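# Move the SOC bottle from fridge to bench, shut door

## Task

Find which of the two bottles in the refrigerator's bin carries the letters SOC. Lift that one out and set it upright on the bench, leave the second bottle upright inside the refrigerator, and close the refrigerator door. If neither bottle says SOC, take nothing out, close the door, and press the CALL key on the operator panel until it latches down. Do not press CALL when a SOC bottle is present, since a wrong call cannot be reversed.

## Robot and tools

Robot: two arms, left_arm and right_arm, each on its own carriage on one shared floor track along y at x = 0. left_rail carries left_arm and is always the one toward +y; right_rail carries right_arm. Each arm's base sits at x = 0, y = its carriage's position_m, z = 0.04 m, facing +x. left_arm's fingers are rigid; right_arm's fingers can fold, so with right_arm grip near the fingertips (outer quarter of the pads) or a narrow bottle may slip, and do not poke fingertips into surfaces.

Scene frame (used in all results): fixed to the table, table top z = 0, +z up, +x the way the arms face, +y to their left, y = 0 at the track's middle. The table starts at x = 0.17 m. Gripper frame: fingers point along its +z, close along its y; a camera/housing block sticks out about 10 cm along its +x. end_effector_position is the point between closed pads; fingertips extend roughly 9 to 33 mm beyond it depending on opening.

execute_actions {actions, cameras}: runs actions in order. An action may hold "rows", "steps", "until", and device commands for left_rail/right_rail. Each row is one list of 18 numbers, all in [-1, 1], covering both arms even if one stays still: left dx, dy, dz, rx, ry, rz, left gripper position, force_limit, speed, then the same nine for the right. dx..rz are an offset, not a pose: measured from that arm's Hand target as it stood when the action began, in that Hand target's own axes; 1.0 = 0.6 m or 180 degrees; rx, ry, rz form one rotation vector. Every row in an action counts from the same start, but each new action or call starts from the new Hand target, so repeating an offset moves further. Six zeros re-request the current Hand target. Up to 15 rows, one control step (1/30 s) each; "steps" 1 to 450 (default 15) sets action length, and after the rows the arms keep heading to the last row's target. Ramp offsets gradually (about 0.01 per row = 0.18 m/s) to avoid jerks. Gripper numbers are commands, not offsets: position +1 fully open (140 mm), about -0.8 pads touch, -1 close until blocked; force_limit -1..+1 (about 14 to 58 N on small parts at slow close; faster closes squeeze harder); speed -1..+1 (about 30 to 250 mm/s). To leave a gripper unchanged, resend its last three numbers; 0 is a real command. cameras: list of names, ["all"], or []; an empty actions list returns all images.

Rails: {"left_rail": {"position_m": ...}} with left_rail -0.8 to 1.5 m and right_rail -1.5 to 0.8 m (absolute place on the track), speed_m_s 0.01 to 1, acceleration_factor 0.1 to 1, or {"stop": true}. Out-of-range values make the whole call refused. After sending a position, follow with an action like {"steps": n, "until": {"left_rail": {"position_status": ["!=", "moving"]}}}. Keep carriages 0.78 m or more apart. Rows ride along with a moving carriage, so let it arrive before aiming at a scene point. "until" reads only rail fields, or {"all"/"any": {"status": "ended"}}; numbers need a comparison such as ">=".

move {target, speed, blend, stop_force, zero, blocking, cameras}: straight-line path planner. target is one 18-number row, or up to 15 such rows, same layout and scale as above; every row is an offset from the Hand targets at the move's start (not from the previous row). speed in m/s, 0.002 to 3.2 (default 0.25), one value or one per row. blend in m rounds corners in a list. stop_force 4 to 120 N ends an arm's path when its wrist sensor feels that push against the motion; use it, slowly, when approaching shelves, the door or the CALL key, and omit it when backing away from a contact. zero (with stop_force) re-zeroes the push reference. blocking=false returns early; then use wait or stop before sending rows or another move. The result adds a move: line (done, off_target, held, fault, etc.; limits=paced/held). Paths ignore obstacles and the other arm, can stray at speed, and should not pass near an arm's own base.

wait {seconds 0..10}: lets time run. stop: brakes a running move. zoom_image {camera, region [x0,y0,x1,y1] pixels, max 504 per side}: close-up of the newest image from cam_high, cam_low, cam_bench_left, cam_bench_mid, cam_bench_right, cam_left_wrist or cam_right_wrist; use it to read bottle labels. zero_wrist_force {arm}: re-zeroes that arm's force sensor. finished_scene: ends irreversibly; only call once the bottle stands on the bench and the door is shut (and the carriages are at rest).

Results: end_effector_position (m), quat_wxyz and velocities in the scene frame; Hand target (the base for the next offsets); Tool commands; object_status (0 moving, 1 blocked opening, 2 blocked closing = likely holding, 3 reached position or pads met); position_measured in counts (3 open, ~139 at 60 mm, 230 pads together); Joint positions (rail m, then six joints rad), Joint torques, Wrist force/torque in gripper axes; rail position_m, position_status (moving, done, contact_stop, time_out, stopped, stopped_with_arm, stopped_for_other_arm, stopped_for_other_carriage), position_answer (taken/not_taken). Orientation commands are clipped to 32 degrees from the measured one per step. MOTOR HOT warns of overheating.

Avoid: dropping or tipping bottles, anything leaving the table (even onto the track or strip), hard hits or pushes (about 150 N or joint torque limits cause a 10 s fault stop), arms touching each other, commanding past a firm contact, long holds of heavy loads at full stretch, and slamming the door.

Each tool is called after "Request:" as a command line: name --argument value for each argument, lists and objects as JSON in quotes; but a table of rows of numbers goes row by row, as --pt "numbers of a row", without its own name.

## Session

Request:
execute_actions --actions '[]'

Scene clock: 0.00 s.
left_arm: end_effector_position=(+0.3563, +1.3757, +0.5790) position_measured=3 object_status=3 end_effector_quat_wxyz=(+0.000, +0.000, +1.000, +0.000) | right_arm: end_effector_position=(+0.3563, -1.2611, +0.5790) position_measured=3 object_status=3 end_effector_quat_wxyz=(+0.000, +0.000, +1.000, +0.000)
Joint positions: left_arm=[1.297 -0.281 -2.157 1.821 -1.235 -1.571 -0.281] | right_arm=[-1.34 -0.281 -2.157 1.821 -1.235 -1.571 -0.28]
Joint velocities: within noise
Joint torques (N m): no reading
Wrist force (N): no reading
Wrist torque (N m): no reading
Wrist force, peak (N): no reading
Hand target: left_arm +0.3563, +1.3757, +0.5790; +0.000, +0.000, +1.000, +0.000 | right_arm +0.3563, -1.2611, +0.5790; +0.000, +0.000, +1.000, +0.000
Tool commands: left_gripper/position=+1.0 left_gripper/force_limit=+1.0 left_gripper/speed=+1.0 right_gripper/position=+1.0 right_gripper/force_limit=+1.0 right_gripper/speed=+1.0
left_rail: position_m=1.297 position_status=done
right_rail: position_m=-1.340 position_status=done

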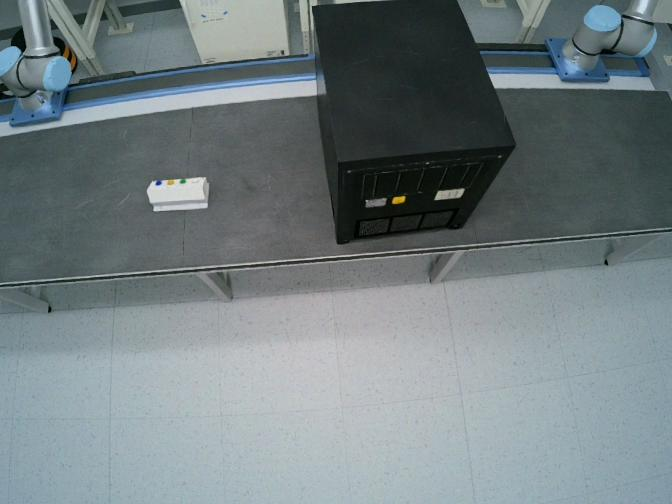

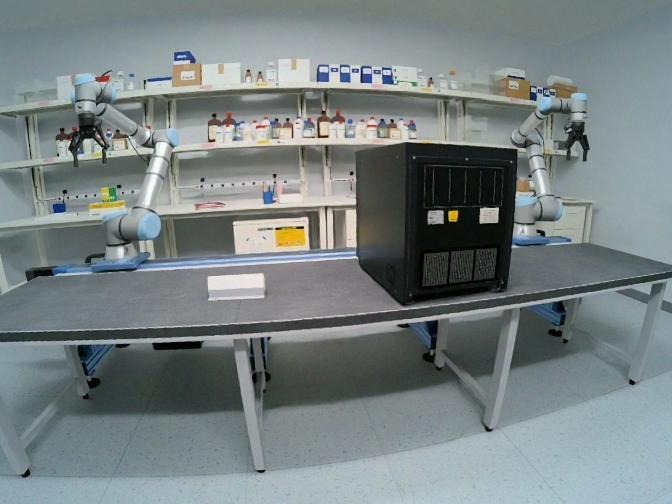

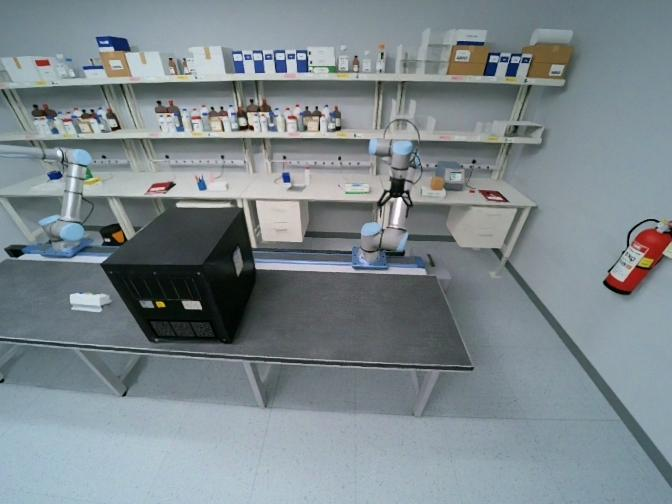

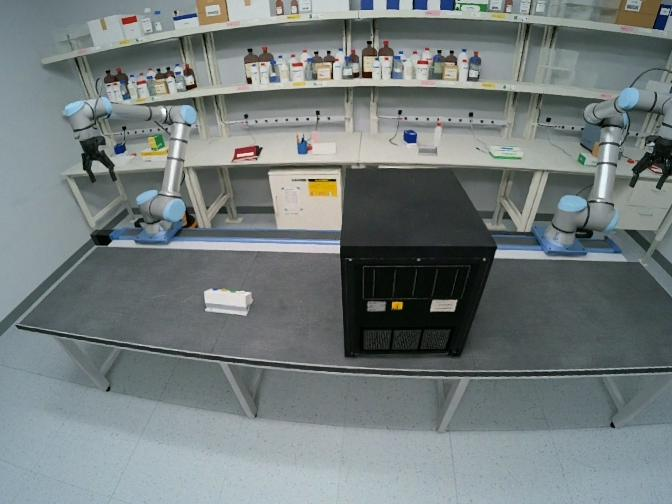

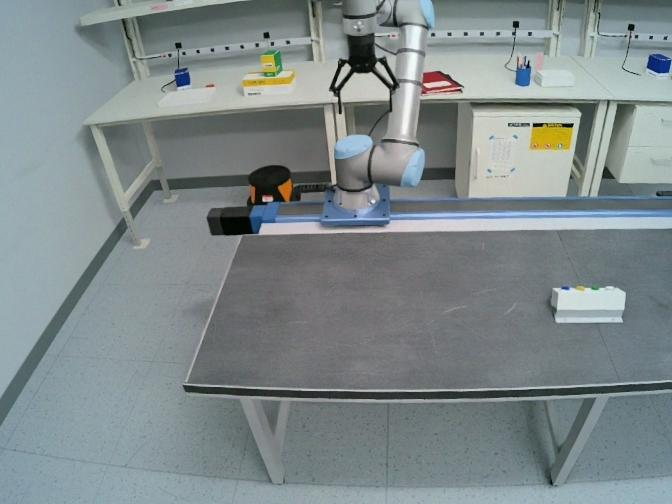

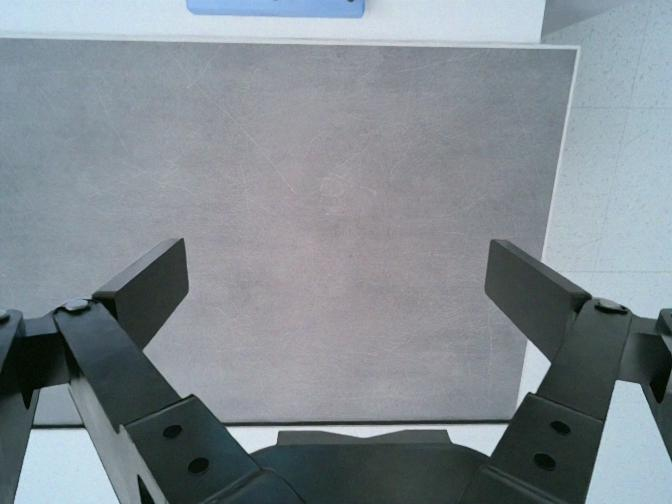

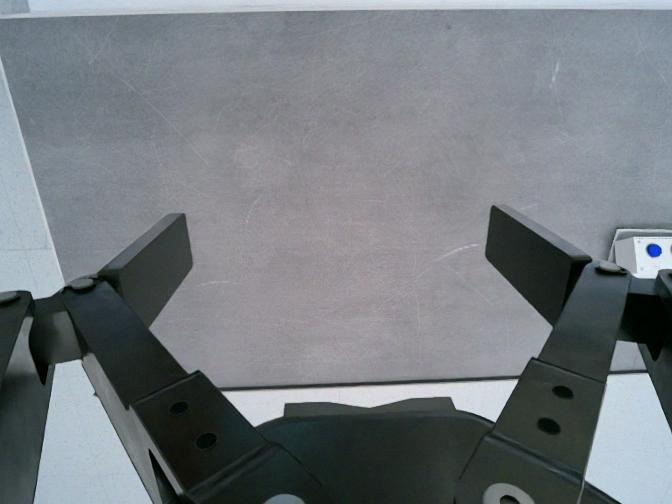

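Request:
zoom_image --camera "cam_high" --region '[280, 0, 560, 260]'

Request:
zoom_image --camera "cam_bench_left" --region '[80, 180, 300, 380]'

Request:
zoom_image --camera "cam_low" --region '[340, 120, 560, 330]'

Request:
zoom_image --camera "cam_bench_mid" --region '[180, 150, 520, 380]'

Request:
zoom_image --camera "cam_bench_right" --region '[500, 240, 672, 380]'

Request:
zoom_image --camera "cam_high" --region '[120, 150, 260, 240]'

Scaled by 1.800 from the camera's 672x504 image, which has a finer 960x720 frame.

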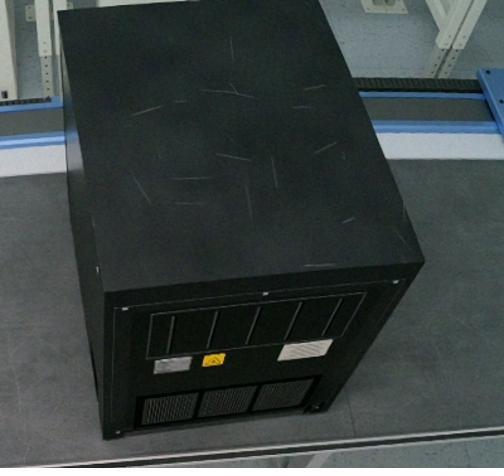

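Scaled by 2.291 from the camera's 672x504 image, which has a finer 960x720 frame.

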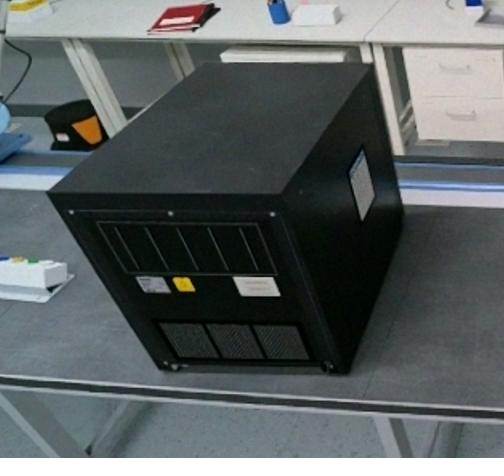

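Scaled by 2.291 from the camera's 672x504 image, which has a finer 960x720 frame.

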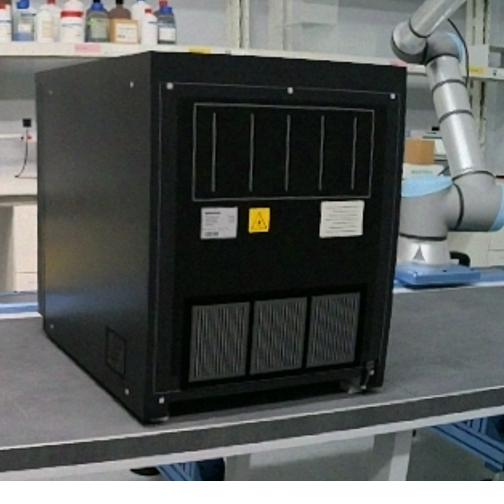

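Scaled by 1.482 from the camera's 672x504 image, which has a finer 960x720 frame.

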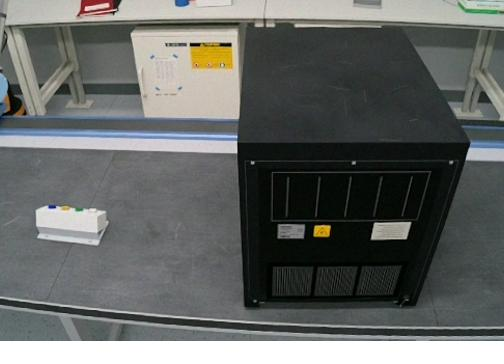

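Scaled by 2.930 from the camera's 672x504 image, which has a finer 960x720 frame.

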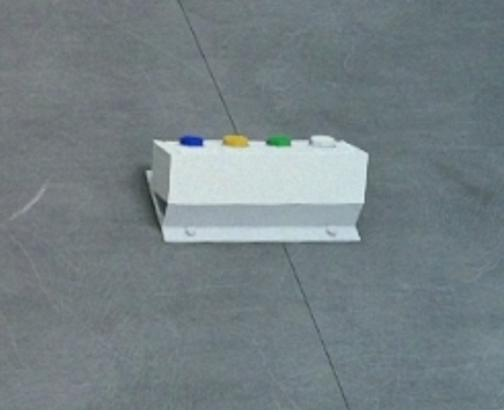

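Scaled by 3.600 from the camera's 672x504 image, which has a finer 960x720 frame.

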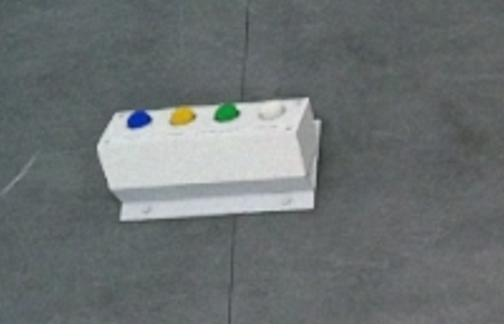

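Request:
execute_actions --actions '[{"right_rail": {"position_m": -0.8}, "steps": 150, "until": {"right_rail": {"position_status": ["!=", "moving"]}}}]'

Request:
move --pt "0 0 0 0 0 0 1 1 1 0.38 0.55 0.0 0 0 -0.2728 1 1 1" --pt "0 0 0 0 0 0 1 1 1 0.660 0.9933 0.198 -0.1969 -0.4310 -0.2222 1 1 1" --blend 0.08 --speed 0.4 --cameras '["all"]'

Scene clock: 195.90 s.
left_arm: end_effector_position=(+0.3563, +1.3757, +0.5790) position_measured=3 object_status=3 end_effector_quat_wxyz=(+0.000, +0.000, +1.000, +0.000) | right_arm: end_effector_position=(+0.3563, -0.7214, +0.5790) position_measured=3 object_status=3 end_effector_quat_wxyz=(+0.000, +0.000, +1.000, +0.000)
Joint positions: left_arm=[1.297 -0.281 -2.157 1.821 -1.235 -1.571 -0.281] | right_arm=[-0.8 -0.281 -2.157 1.821 -1.235 -1.571 -0.28]
Joint torques (N m): left_arm=[-4.4 1.13 -46.59 -5.24 0.2 -0.28] | right_arm=[-1.04 1.05 -46.44 -5.36 0.15 0.45]
Wrist force (N): left_arm=[0.2 -0.5 -0.3] | right_arm=[0.5 0.1 0.3]
Wrist torque (N m): left_arm=[-0.10 -0.04 0.00] | right_arm=[0.02 -0.12 0.00]
Wrist force, peak (N): left_arm=[-0.4 -0.5 -0.4] | right_arm=[0.2 -1.9 -0.1]
Hand target: left_arm +0.3563, +1.3757, +0.5790; +0.000, +0.000, +1.000, +0.000 | right_arm +0.3563, -0.7214, +0.5790; +0.000, +0.000, +1.000, +0.000
Tool commands: left_gripper/position=+1.0 left_gripper/force_limit=+1.0 left_gripper/speed=+1.0 right_gripper/position=+1.0 right_gripper/force_limit=+1.0 right_gripper/speed=+1.0
left_rail: position_m=1.297 position_status=done
right_rail: position_m=-0.800 position_status=done

Scene clock: 199.67 s.
left_arm: end_effector_position=(+0.3563, +1.3757, +0.5790) position_measured=3 object_status=3 end_effector_quat_wxyz=(+0.000, +0.000, +1.000, +0.000) | right_arm: end_effector_position=(-0.0397, -0.1255, +0.4602) position_measured=3 object_status=3 end_effector_quat_wxyz=(+0.603, -0.311, +0.681, +0.276)
Joint positions: left_arm=[1.297 -0.281 -2.157 1.821 -1.235 -1.571 -0.281] | right_arm=[-0.8 1.767 -1.44 2.332 -3.838 -2.472 0.153]
Joint torques (N m): left_arm=[-4.66 0.44 -46.81 -5.36 0.08 -0.21] | right_arm=[-9.22 -33.56 -38.68 -5.76 2.51 -1.43]
Wrist force (N): left_arm=[0.1 -0.2 -0.1] | right_arm=[-1.9 -0.4 1.9]
Wrist torque (N m): left_arm=[-0.05 -0.02 0.00] | right_arm=[-0.52 -0.27 -0.09]
Wrist force, peak (N): left_arm=[0.1 -0.8 -0.3] | right_arm=[-1.7 -2.6 0.0]
Hand target: left_arm +0.3563, +1.3757, +0.5790; +0.000, +0.000, +1.000, +0.000 | right_arm -0.0397, -0.1255, +0.4601; +0.603, -0.311, +0.681, +0.276
Off the commanded pose: left_arm 0.000 m, 0 deg | right_arm 0.000 m, 0 deg.
left_rail: position_m=1.297 position_status=done
right_rail: position_m=-0.800 position_status=done
move: done
camera_calibration:
cam_right_wrist: T_world_to_cam=[[-0.769817, 0.637686, 0.0271535, 0.0450573], [-0.146847, -0.218355, 0.964758, -0.484042], [0.621142, 0.7387, 0.261735, 0.179438], [0, 0, 0, 1]] pos_world=[-0.147851, -0.266976, 0.418794]

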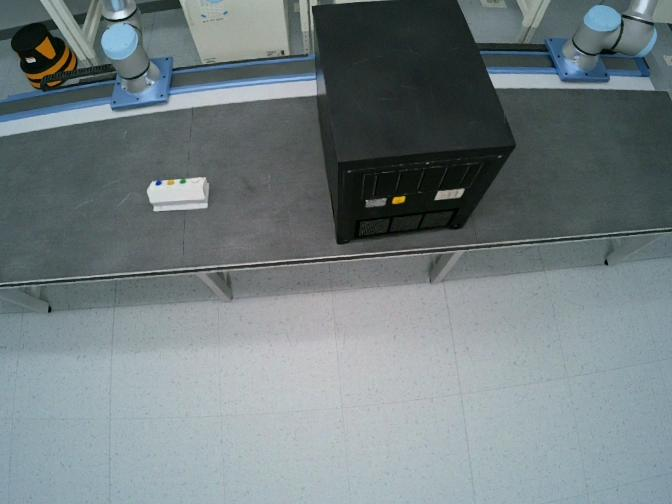

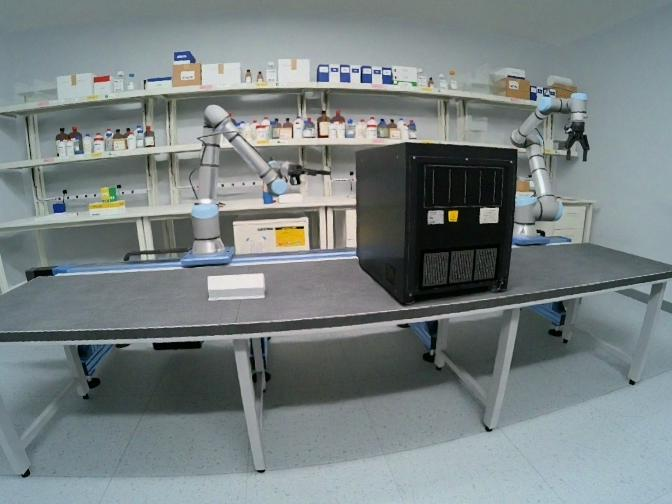

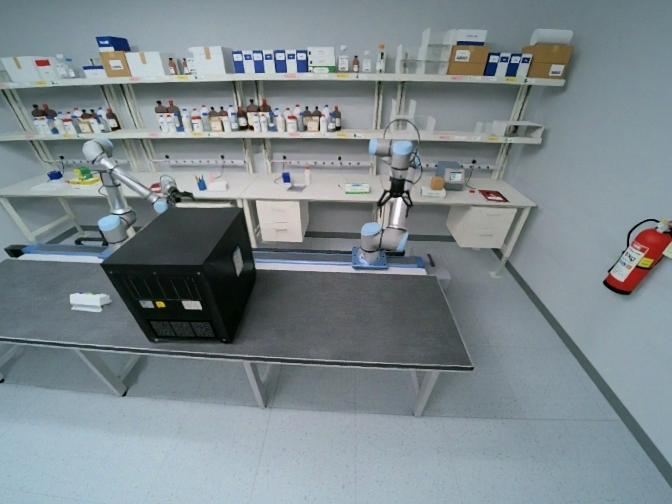

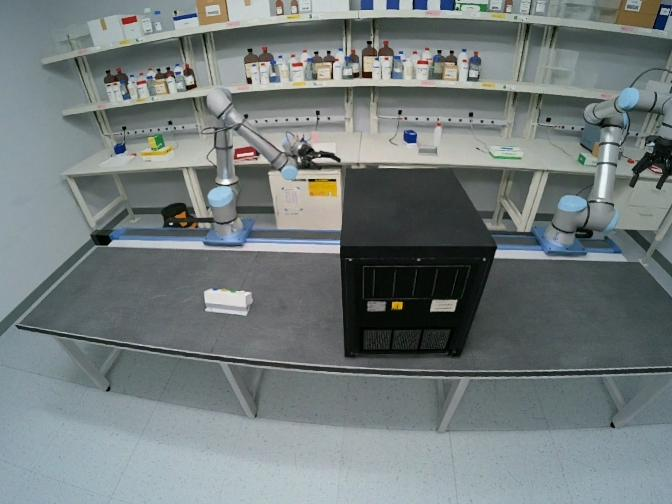

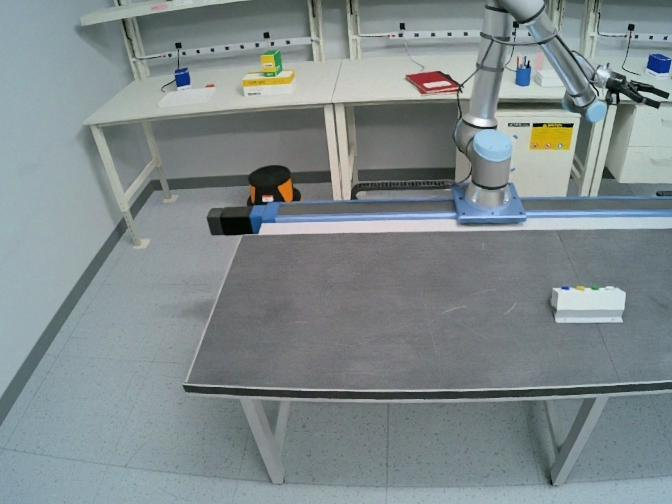

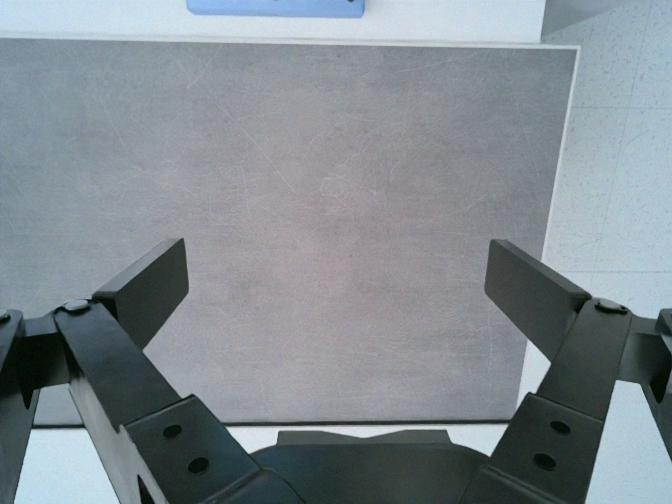

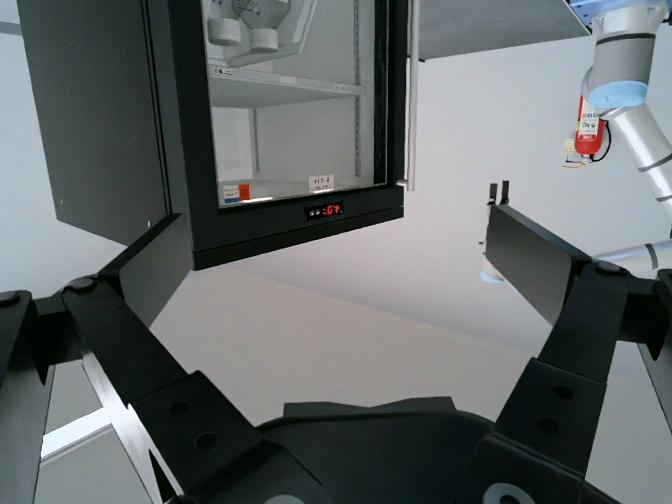

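Request:
zoom_image --camera "cam_right_wrist" --region '[180, 0, 450, 250]'

Scaled by 1.867 from the camera's 672x504 image, which has a finer 960x720 frame.

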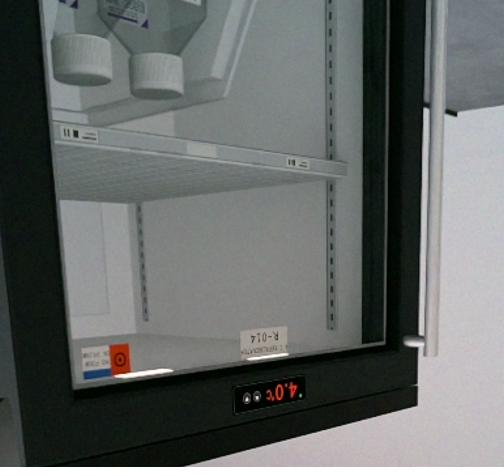

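Request:
move --target '[0,0,0,0,0,0,1,1,1, 0.191,0.0523,0.2384,0.0358,0.107,-0.988,1,1,1]' --speed 0.6 --cameras '["cam_right_wrist"]'

Scene clock: 308.90 s.
left_arm: end_effector_position=(+0.3563, +1.3757, +0.5790) position_measured=3 object_status=3 end_effector_quat_wxyz=(+0.000, +0.000, +1.000, +0.000) | right_arm: end_effector_position=(+0.0206, -0.0080, +0.3292) position_measured=3 object_status=3 end_effector_quat_wxyz=(-0.217, +0.687, +0.228, +0.655)
Joint positions: left_arm=[1.297 -0.281 -2.157 1.821 -1.235 -1.571 -0.281] | right_arm=[-0.8 1.7 -0.987 2.072 -4.129 -2.628 -3.057]
Joint torques (N m): left_arm=[-3.78 0.86 -47.11 -5.56 0.22 -0.32] | right_arm=[-12.55 -65.49 -30.66 -4.76 3.02 -1.71]
Wrist force (N): left_arm=[0.1 -0.5 0.4] | right_arm=[2.0 1.4 1.4]
Wrist torque (N m): left_arm=[-0.12 -0.01 -0.01] | right_arm=[0.11 -0.45 0.54]
Wrist force, peak (N): left_arm=[0.0 -0.9 -0.5] | right_arm=[1.6 -0.2 3.0]
Hand target: left_arm +0.3563, +1.3757, +0.5790; +0.000, +0.000, +1.000, +0.000 | right_arm +0.0206, -0.0080, +0.3292; -0.217, +0.687, +0.228, +0.655
Off the commanded pose: left_arm 0.000 m, 0 deg | right_arm 0.000 m, 0 deg.
left_rail: position_m=1.297 position_status=done
right_rail: position_m=-0.800 position_status=done
move: done
camera_calibration:
cam_right_wrist: T_world_to_cam=[[0.576566, -0.816739, -0.0225417, -0.0028424], [-0.354781, -0.22541, -0.90737, 0.297357], [0.736004, 0.531157, -0.419727, 0.309787], [0, 0, 0, 1]] pos_world=[-0.120869, -0.0998398, 0.399775]
Images, in order (width x height): cam_right_wrist 672x504.

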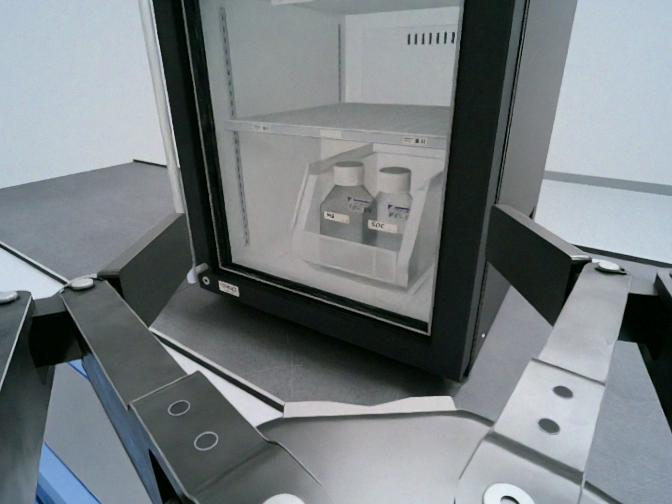

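Request:
zoom_image --camera "cam_right_wrist" --region '[280, 140, 460, 300]'

Request:
zoom_image --camera "cam_right_wrist" --region '[310, 155, 420, 245]'

Request:
zoom_image --camera "cam_right_wrist" --region '[130, 0, 330, 310]'

Request:
zoom_image --camera "cam_right_wrist" --region '[300, 100, 560, 400]'

Scaled by 2.800 from the camera's 672x504 image, which has a finer 960x720 frame.

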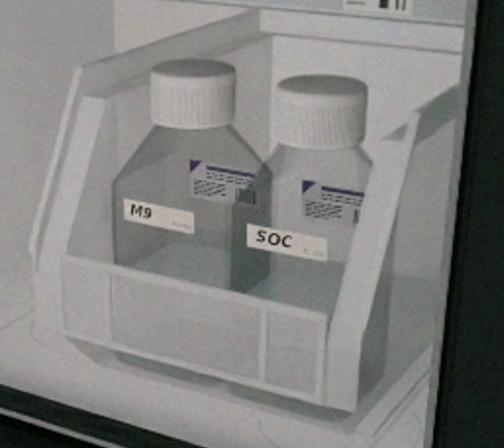

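Scaled by 4.582 from the camera's 672x504 image, which has a finer 960x720 frame.

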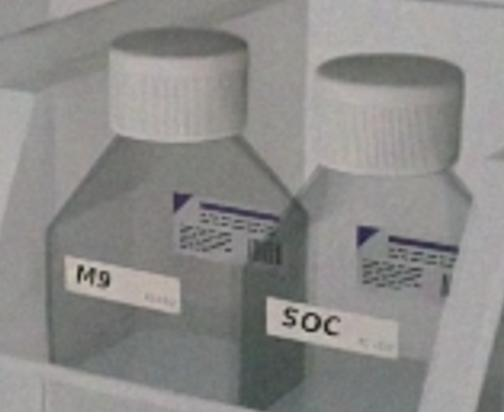

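Scaled by 1.626 from the camera's 672x504 image, which has a finer 960x720 frame.

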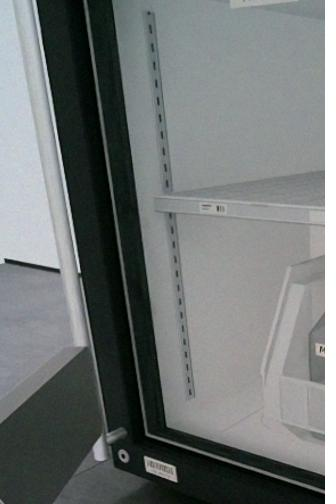

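Scaled by 1.680 from the camera's 672x504 image, which has a finer 960x720 frame.

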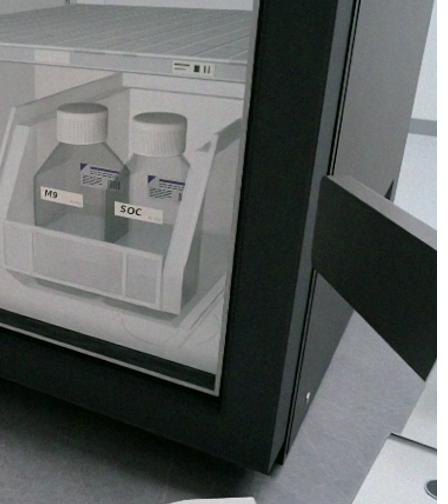

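Request:
execute_actions --actions '[{"left_rail": {"position_m": 0.85}, "steps": 150, "until": {"left_rail": {"position_status": ["!=", "moving"]}}}]'

Request:
move --pt "-0.0728 -0.3812 -0.235 0 0 0 1 1 1 0 0 0 0 0 0 1 1 1" --pt "0.2355 -0.7478 -0.235 0 0 0 1 1 1 0 0 0 0 0 0 1 1 1" --blend 0.08 --speed 0.35 --cameras '["cam_left_wrist", "cam_right_wrist", "cam_bench_left", "cam_high"]'

Scene clock: 720.90 s.
left_arm: end_effector_position=(+0.3563, +0.9286, +0.5790) position_measured=3 object_status=3 end_effector_quat_wxyz=(+0.000, +0.000, +1.000, +0.000) | right_arm: end_effector_position=(+0.0206, -0.0080, +0.3292) position_measured=3 object_status=3 end_effector_quat_wxyz=(-0.217, +0.687, +0.228, +0.655)
Joint positions: left_arm=[0.85 -0.281 -2.157 1.821 -1.235 -1.571 -0.281] | right_arm=[-0.8 1.7 -0.987 2.072 -4.13 -2.628 -3.057]
Joint torques (N m): left_arm=[-4.35 0.88 -47.67 -5.47 0.32 -0.27] | right_arm=[-11.16 -64.37 -31.01 -5.12 3.04 -1.87]
Wrist force (N): left_arm=[0.1 -0.4 -0.1] | right_arm=[1.5 1.0 1.2]
Wrist torque (N m): left_arm=[-0.10 -0.02 0.00] | right_arm=[0.03 -0.33 0.53]
Wrist force, peak (N): left_arm=[0.3 -2.0 0.1] | right_arm=[2.0 1.5 1.3]
Hand target: left_arm +0.3563, +0.9286, +0.5790; +0.000, +0.000, +1.000, +0.000 | right_arm +0.0206, -0.0080, +0.3292; -0.217, +0.687, +0.228, +0.655
Tool commands: left_gripper/position=+1.0 left_gripper/force_limit=+1.0 left_gripper/speed=+1.0 right_gripper/position=+1.0 right_gripper/force_limit=+1.0 right_gripper/speed=+1.0
Off the commanded pose: left_arm 0.000 m, 0 deg | right_arm 0.000 m, 0 deg.
left_rail: position_m=0.850 position_status=done
right_rail: position_m=-0.800 position_status=done

Scene clock: 723.13 s.
left_arm: end_effector_position=(+0.2150, +0.4799, +0.7200) position_measured=3 object_status=3 end_effector_quat_wxyz=(+0.000, +0.000, +1.000, +0.000) | right_arm: end_effector_position=(+0.0206, -0.0080, +0.3292) position_measured=3 object_status=3 end_effector_quat_wxyz=(-0.217, +0.687, +0.228, +0.655)
Joint positions: left_arm=[0.85 -1.463 -1.958 1.461 -1.074 -1.571 -1.463] | right_arm=[-0.8 1.7 -0.987 2.072 -4.13 -2.628 -3.057]
Joint torques (N m): left_arm=[-14.93 -0.48 -53.52 -7.35 3.41 -2.27] | right_arm=[-10.3 -64.13 -30.67 -4.96 3.06 -1.35]
Wrist force (N): left_arm=[0.3 -0.7 -0.2] | right_arm=[1.6 0.7 1.2]
Wrist torque (N m): left_arm=[-0.19 -0.08 0.03] | right_arm=[-0.04 -0.38 0.54]
Wrist force, peak (N): left_arm=[2.9 -3.3 0.1] | right_arm=[1.7 1.3 1.5]
Hand target: left_arm +0.2150, +0.4798, +0.7200; +0.000, +0.000, +1.000, +0.000 | right_arm +0.0206, -0.0080, +0.3292; -0.217, +0.687, +0.228, +0.655
Off the commanded pose: left_arm 0.000 m, 0 deg | right_arm 0.000 m, 0 deg.
left_rail: position_m=0.850 position_status=done
right_rail: position_m=-0.800 position_status=done
move: done
camera_calibration:
cam_left_wrist: T_world_to_cam=[[-0.013413, 0.999213, 0.0373327, -0.507738], [0.956665, 0.00196266, 0.291183, -0.405204], [0.29088, 0.0396205, -0.955939, 0.784646], [0, 0, 0, 1]] pos_world=[0.152596, 0.477046, 0.887017]
cam_right_wrist: T_world_to_cam=[[0.576607, -0.816712, -0.0224998, -0.00285162], [-0.354638, -0.225379, -0.907434, 0.297402], [0.736041, 0.531212, -0.419592, 0.309743], [0, 0, 0, 1]] pos_world=[-0.120869, -0.09984, 0.399774]
Images, in order (width x height): cam_high 672x504, cam_bench_left 672x504, cam_left_wrist 672x504, cam_right_wrist 672x504.

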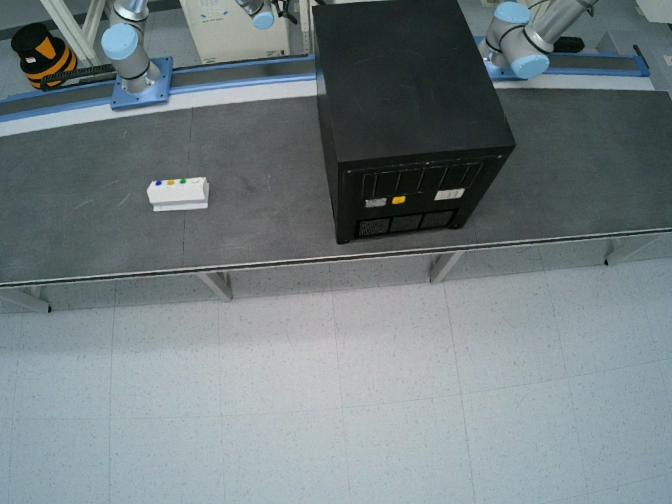

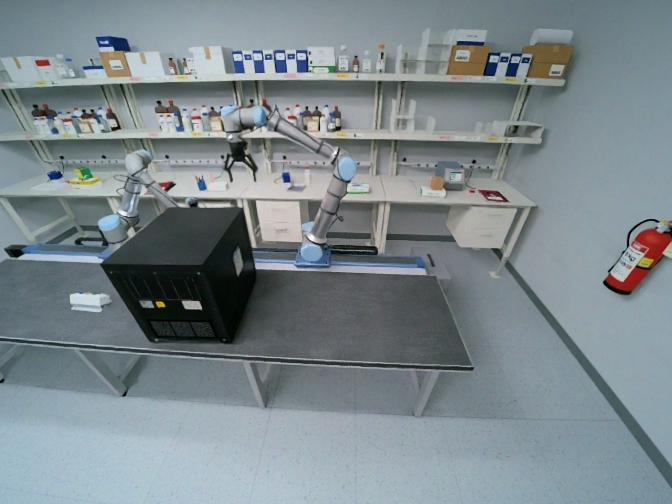

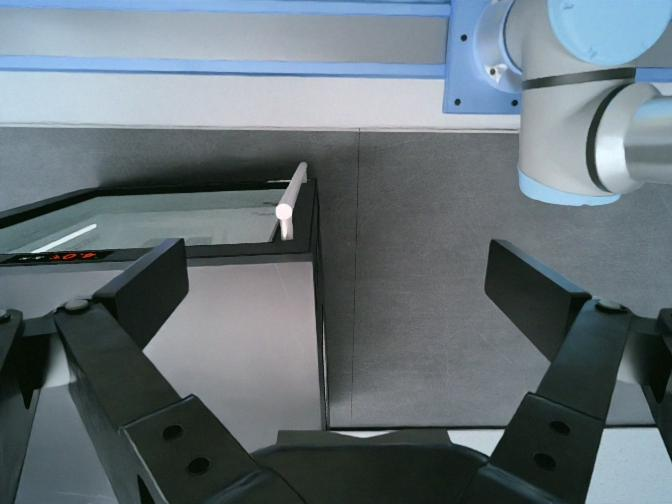

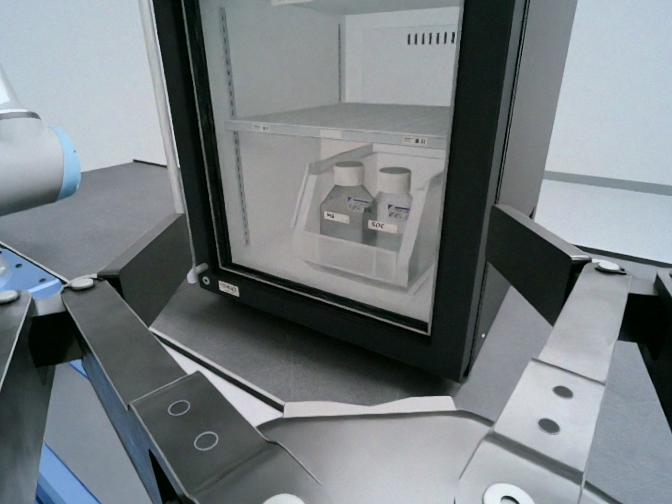

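Request:
zoom_image --camera "cam_left_wrist" --region '[220, 130, 380, 290]'

Request:
zoom_image --camera "cam_left_wrist" --region '[0, 120, 360, 480]'

Scaled by 3.150 from the camera's 672x504 image, which has a finer 960x720 frame.

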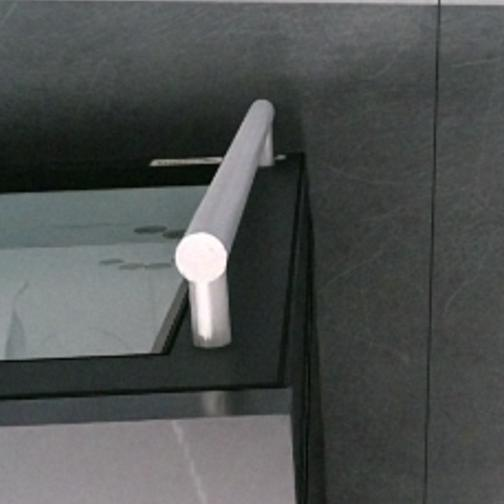

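Scaled by 1.400 from the camera's 672x504 image, which has a finer 960x720 frame.

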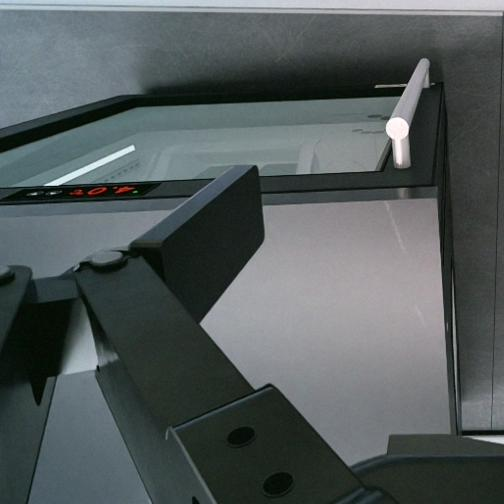

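Request:
move --target '[-0.0162,-0.0597,0.25,0,0,0,1,1,1, 0,0,0,0,0,0,1,1,1]' --speed 0.25 --cameras '["cam_left_wrist", "cam_right_wrist"]'

Scene clock: 770.40 s.
left_arm: end_effector_position=(+0.2248, +0.4441, +0.5701) position_measured=3 object_status=3 end_effector_quat_wxyz=(+0.000, +0.000, +1.000, +0.000) | right_arm: end_effector_position=(+0.0206, -0.0080, +0.3292) position_measured=3 object_status=3 end_effector_quat_wxyz=(-0.217, +0.687, +0.228, +0.655)
Joint positions: left_arm=[0.85 -1.45 -1.985 1.757 -1.343 -1.571 -1.45] | right_arm=[-0.8 1.7 -0.987 2.072 -4.13 -2.628 -3.057]
Joint torques (N m): left_arm=[8.7 -2.16 -37.21 -8.14 0.84 1.49] | right_arm=[-11.79 -66.07 -31.23 -4.65 2.8 -1.16]
Wrist force (N): left_arm=[-0.1 -0.4 -0.4] | right_arm=[1.3 1.1 1.3]
Wrist torque (N m): left_arm=[-0.12 0.02 -0.17] | right_arm=[0.07 -0.29 0.54]
Wrist force, peak (N): left_arm=[-0.2 -1.2 2.9] | right_arm=[2.2 0.9 1.7]
Hand target: left_arm +0.2248, +0.4441, +0.5700; +0.000, +0.000, +1.000, +0.000 | right_arm +0.0206, -0.0080, +0.3292; -0.217, +0.687, +0.228, +0.655
Off the commanded pose: left_arm 0.000 m, 0 deg | right_arm 0.000 m, 0 deg.
left_rail: position_m=0.850 position_status=done
right_rail: position_m=-0.800 position_status=done
move: done
camera_calibration:
cam_left_wrist: T_world_to_cam=[[-0.0134158, 0.999213, 0.0373318, -0.466339], [0.956665, 0.00196558, 0.291183, -0.370767], [0.29088, 0.0396205, -0.955939, 0.639943], [0, 0, 0, 1]] pos_world=[0.162296, 0.441346, 0.737117]
cam_right_wrist: T_world_to_cam=[[0.576607, -0.816712, -0.0224998, -0.00285162], [-0.354638, -0.225379, -0.907434, 0.297402], [0.736041, 0.531212, -0.419592, 0.309743], [0, 0, 0, 1]] pos_world=[-0.120869, -0.09984, 0.399774]
Images, in order (width x height): cam_left_wrist 672x504, cam_right_wrist 672x504.

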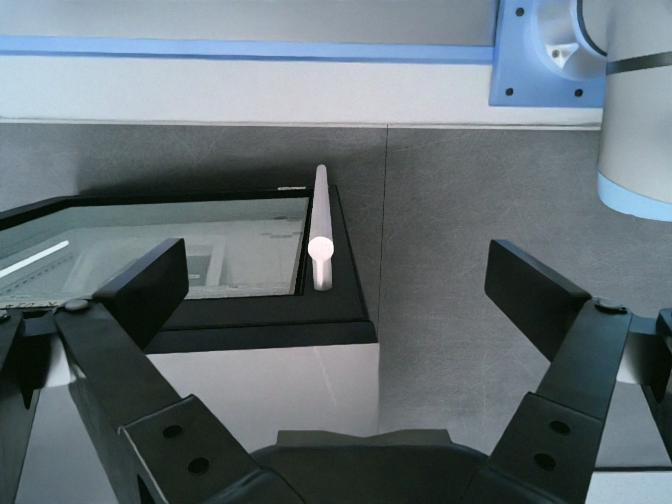

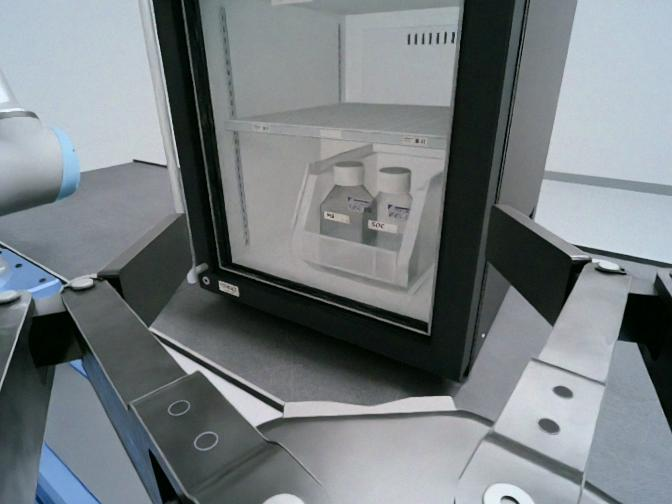

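Request:
zoom_image --camera "cam_left_wrist" --region '[270, 150, 390, 360]'

Scaled by 2.400 from the camera's 672x504 image, which has a finer 960x720 frame.

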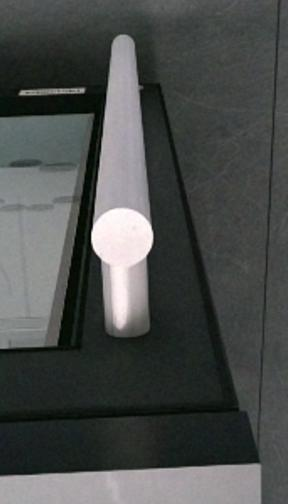

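Request:
move --target '[-0.0025,-0.003,0.1533,0,0,0,1,1,1, 0,0,0,0,0,0,1,1,1]' --speed 0.1 --stop_force 15 --cameras '["cam_left_wrist", "cam_right_wrist"]'

Scene clock: 819.63 s.
left_arm: end_effector_position=(+0.2263, +0.4423, +0.4780) position_measured=3 object_status=3 end_effector_quat_wxyz=(+0.000, +0.000, +1.000, +0.000) | right_arm: end_effector_position=(+0.0206, -0.0080, +0.3292) position_measured=3 object_status=3 end_effector_quat_wxyz=(-0.217, +0.687, +0.228, +0.655)
Joint positions: left_arm=[0.85 -1.447 -2.004 1.931 -1.498 -1.571 -1.447] | right_arm=[-0.8 1.7 -0.987 2.072 -4.13 -2.628 -3.057]
Joint torques (N m): left_arm=[8.27 -22.33 -38.55 -7.21 -0.72 1.56] | right_arm=[-9.39 -66.43 -30.83 -4.82 2.83 -1.05]
Wrist force (N): left_arm=[0.2 -0.4 -0.1] | right_arm=[1.7 1.0 1.0]
Wrist torque (N m): left_arm=[-0.11 -0.05 -0.17] | right_arm=[0.05 -0.37 0.54]
Wrist force, peak (N): left_arm=[0.3 -0.7 -1.7] | right_arm=[2.0 1.5 1.4]
Hand target: left_arm +0.2263, +0.4423, +0.4780; +0.000, +0.000, +1.000, +0.000 | right_arm +0.0206, -0.0080, +0.3292; -0.217, +0.687, +0.228, +0.655
Off the commanded pose: left_arm 0.000 m, 0 deg | right_arm 0.000 m, 0 deg.
left_rail: position_m=0.850 position_status=done
right_rail: position_m=-0.800 position_status=done
move: done
camera_calibration:
cam_left_wrist: T_world_to_cam=[[-0.0134158, 0.999213, 0.0373318, -0.460982], [0.956665, 0.00196558, 0.291183, -0.34538], [0.29088, 0.0396205, -0.955939, 0.55154], [0, 0, 0, 1]] pos_world=[0.163796, 0.439446, 0.645017]
cam_right_wrist: T_world_to_cam=[[0.576607, -0.816712, -0.0224998, -0.00285162], [-0.354638, -0.225379, -0.907434, 0.297402], [0.736041, 0.531212, -0.419592, 0.309743], [0, 0, 0, 1]] pos_world=[-0.120869, -0.09984, 0.399774]
Images, in order (width x height): cam_left_wrist 672x504, cam_right_wrist 672x504.

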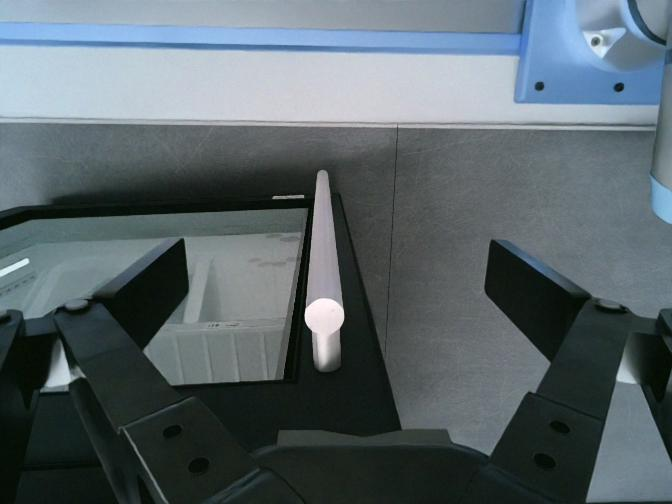

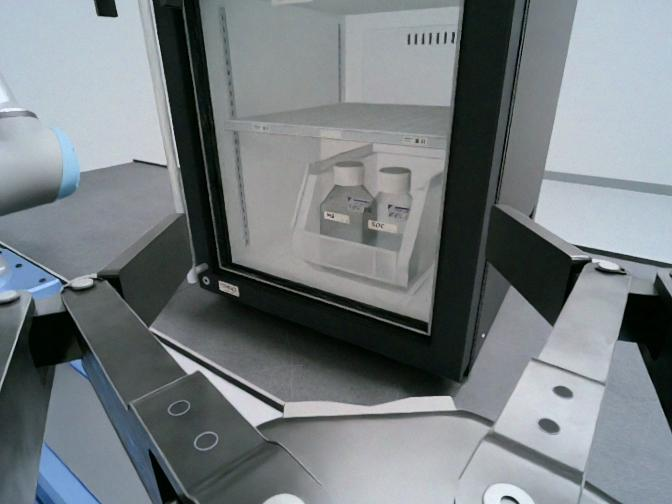

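Request:
execute_actions --actions '[{"rows": [[0,0,0,0,0,0,-1,1,-1, 0,0,0,0,0,0,1,1,1]], "steps": 150}]' --cameras '["cam_left_wrist"]'

Scene clock: 879.03 s.
left_arm: end_effector_position=(+0.2263, +0.4422, +0.4780) position_measured=200 object_status=2 end_effector_quat_wxyz=(+0.000, +0.000, +1.000, +0.000) | right_arm: end_effector_position=(+0.0206, -0.0080, +0.3292) position_measured=3 object_status=3 end_effector_quat_wxyz=(-0.217, +0.687, +0.228, +0.655)
Joint positions: left_arm=[0.85 -1.447 -2.004 1.931 -1.498 -1.571 -1.447] | right_arm=[-0.8 1.7 -0.987 2.072 -4.13 -2.628 -3.057]
Joint torques (N m): left_arm=[8.78 -70.03 -37.88 33.7 1.19 0.2] | right_arm=[-10.37 -66.85 -30.13 -4.83 2.79 -0.96]
Wrist force (N): left_arm=[-20.1 -121.1 42.5] | right_arm=[1.4 0.9 1.2]
Wrist torque (N m): left_arm=[-1.67 0.73 0.52] | right_arm=[0.01 -0.34 0.54]
Wrist force, peak (N): left_arm=[-20.1 -121.1 42.5] | right_arm=[1.9 1.4 1.6]
Hand target: left_arm +0.2263, +0.4423, +0.4780; +0.000, +0.000, +1.000, +0.000 | right_arm +0.0206, -0.0080, +0.3292; -0.217, +0.687, +0.228, +0.655
Off the commanded pose: left_arm 0.000 m, 0 deg | right_arm 0.000 m, 0 deg.
left_rail: position_m=0.850 position_status=done
right_rail: position_m=-0.800 position_status=done
camera_calibration:
cam_left_wrist: T_world_to_cam=[[-0.0134459, 0.999209, 0.037427, -0.461037], [0.956665, 0.00196666, 0.291183, -0.345381], [0.290879, 0.0397203, -0.955935, 0.551495], [0, 0, 0, 1]] pos_world=[0.163796, 0.439446, 0.645017]
Images, in order (width x height): cam_left_wrist 672x504.

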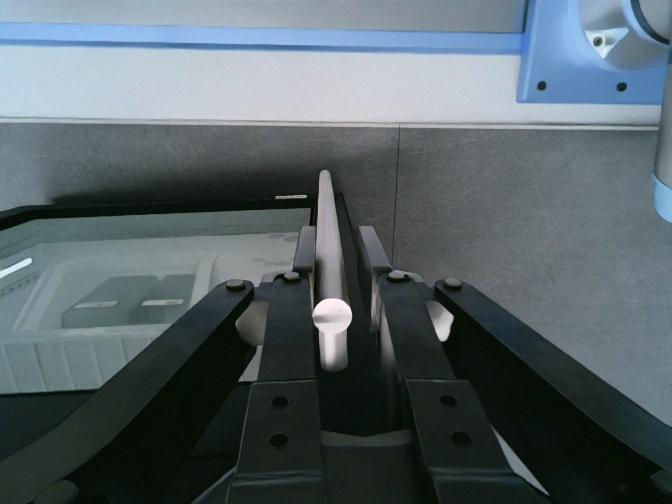

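Request:
execute_actions --actions '[{"rows": [[0,-0.0014,0,0,0,0,-1,1,-1, 0,0,0,0,0,0,1,1,1],[0,-0.0028,0,0,0,0,-1,1,-1, 0,0,0,0,0,0,1,1,1],[0,-0.0042,0,0,0,0,-1,1,-1, 0,0,0,0,0,0,1,1,1]], "steps": 60}]' --cameras '["cam_left_wrist"]'

Scene clock: 902.83 s.
left_arm: end_effector_position=(+0.2263, +0.4397, +0.4780) position_measured=207 object_status=2 end_effector_quat_wxyz=(+0.000, +0.000, +1.000, +0.000) | right_arm: end_effector_position=(+0.0206, -0.0080, +0.3292) position_measured=3 object_status=3 end_effector_quat_wxyz=(-0.217, +0.687, +0.228, +0.655)
Joint positions: left_arm=[0.85 -1.448 -2 1.929 -1.499 -1.571 -1.448] | right_arm=[-0.8 1.7 -0.987 2.072 -4.13 -2.628 -3.057]
Joint torques (N m): left_arm=[19.59 -65.54 -47.02 33.67 -2.3 -3.01] | right_arm=[-9.67 -66.13 -30.13 -4.73 2.78 -0.42]
Wrist force (N): left_arm=[-19.3 -117.9 35.7] | right_arm=[1.4 1.3 1.0]
Wrist torque (N m): left_arm=[-1.53 0.68 0.67] | right_arm=[0.11 -0.32 0.54]
Wrist force, peak (N): left_arm=[-20.1 -122.2 43.8] | right_arm=[2.0 1.3 1.4]
Hand target: left_arm +0.2263, +0.4397, +0.4780; +0.000, +0.000, +1.000, +0.000 | right_arm +0.0206, -0.0080, +0.3292; -0.217, +0.687, +0.228, +0.655
Off the commanded pose: left_arm 0.000 m, 0 deg | right_arm 0.000 m, 0 deg.
left_rail: position_m=0.850 position_status=done
right_rail: position_m=-0.800 position_status=done
camera_calibration:
cam_left_wrist: T_world_to_cam=[[-0.0134459, 0.999209, 0.037427, -0.458439], [0.956665, 0.00196666, 0.291183, -0.345375], [0.290879, 0.0397203, -0.955935, 0.551598], [0, 0, 0, 1]] pos_world=[0.163796, 0.436846, 0.645017]
Images, in order (width x height): cam_left_wrist 672x504.

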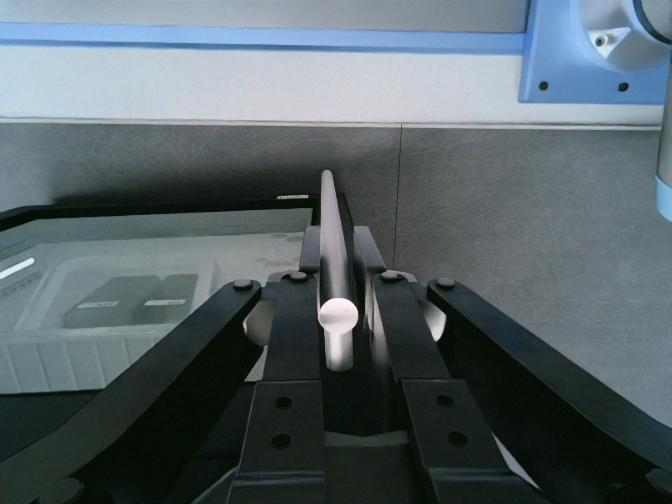

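Request:
execute_actions --actions '[{"rows": [[0,-0.0008,0,0,0,0,-1,1,-1, 0,0,0,0,0,0,1,1,1],[0,-0.0016,0,0,0,0,-1,1,-1, 0,0,0,0,0,0,1,1,1]], "steps": 45}]'

Scene clock: 918.57 s.
left_arm: end_effector_position=(+0.2263, +0.4386, +0.4780) position_measured=210 object_status=2 end_effector_quat_wxyz=(+0.000, +0.000, +1.000, +0.000) | right_arm: end_effector_position=(+0.0206, -0.0080, +0.3292) position_measured=3 object_status=3 end_effector_quat_wxyz=(-0.217, +0.687, +0.228, +0.655)
Joint positions: left_arm=[0.85 -1.448 -1.998 1.928 -1.5 -1.571 -1.448] | right_arm=[-0.8 1.7 -0.987 2.072 -4.13 -2.628 -3.057]
Joint torques (N m): left_arm=[9.28 -55.05 -47.16 33.8 -2.31 -2.77] | right_arm=[-10.16 -64.13 -30.43 -4.58 2.7 -0.03]
Wrist force (N): left_arm=[-18.9 -117.6 34.2] | right_arm=[1.4 1.1 1.0]
Wrist torque (N m): left_arm=[-1.58 0.69 0.74] | right_arm=[0.04 -0.33 0.54]
Wrist force, peak (N): left_arm=[-19.6 -119.0 36.9] | right_arm=[1.8 1.5 1.6]
Hand target: left_arm +0.2263, +0.4387, +0.4780; +0.000, +0.000, +1.000, +0.000 | right_arm +0.0206, -0.0080, +0.3292; -0.217, +0.687, +0.228, +0.655
Off the commanded pose: left_arm 0.000 m, 0 deg | right_arm 0.000 m, 0 deg.
left_rail: position_m=0.850 position_status=done
right_rail: position_m=-0.800 position_status=done


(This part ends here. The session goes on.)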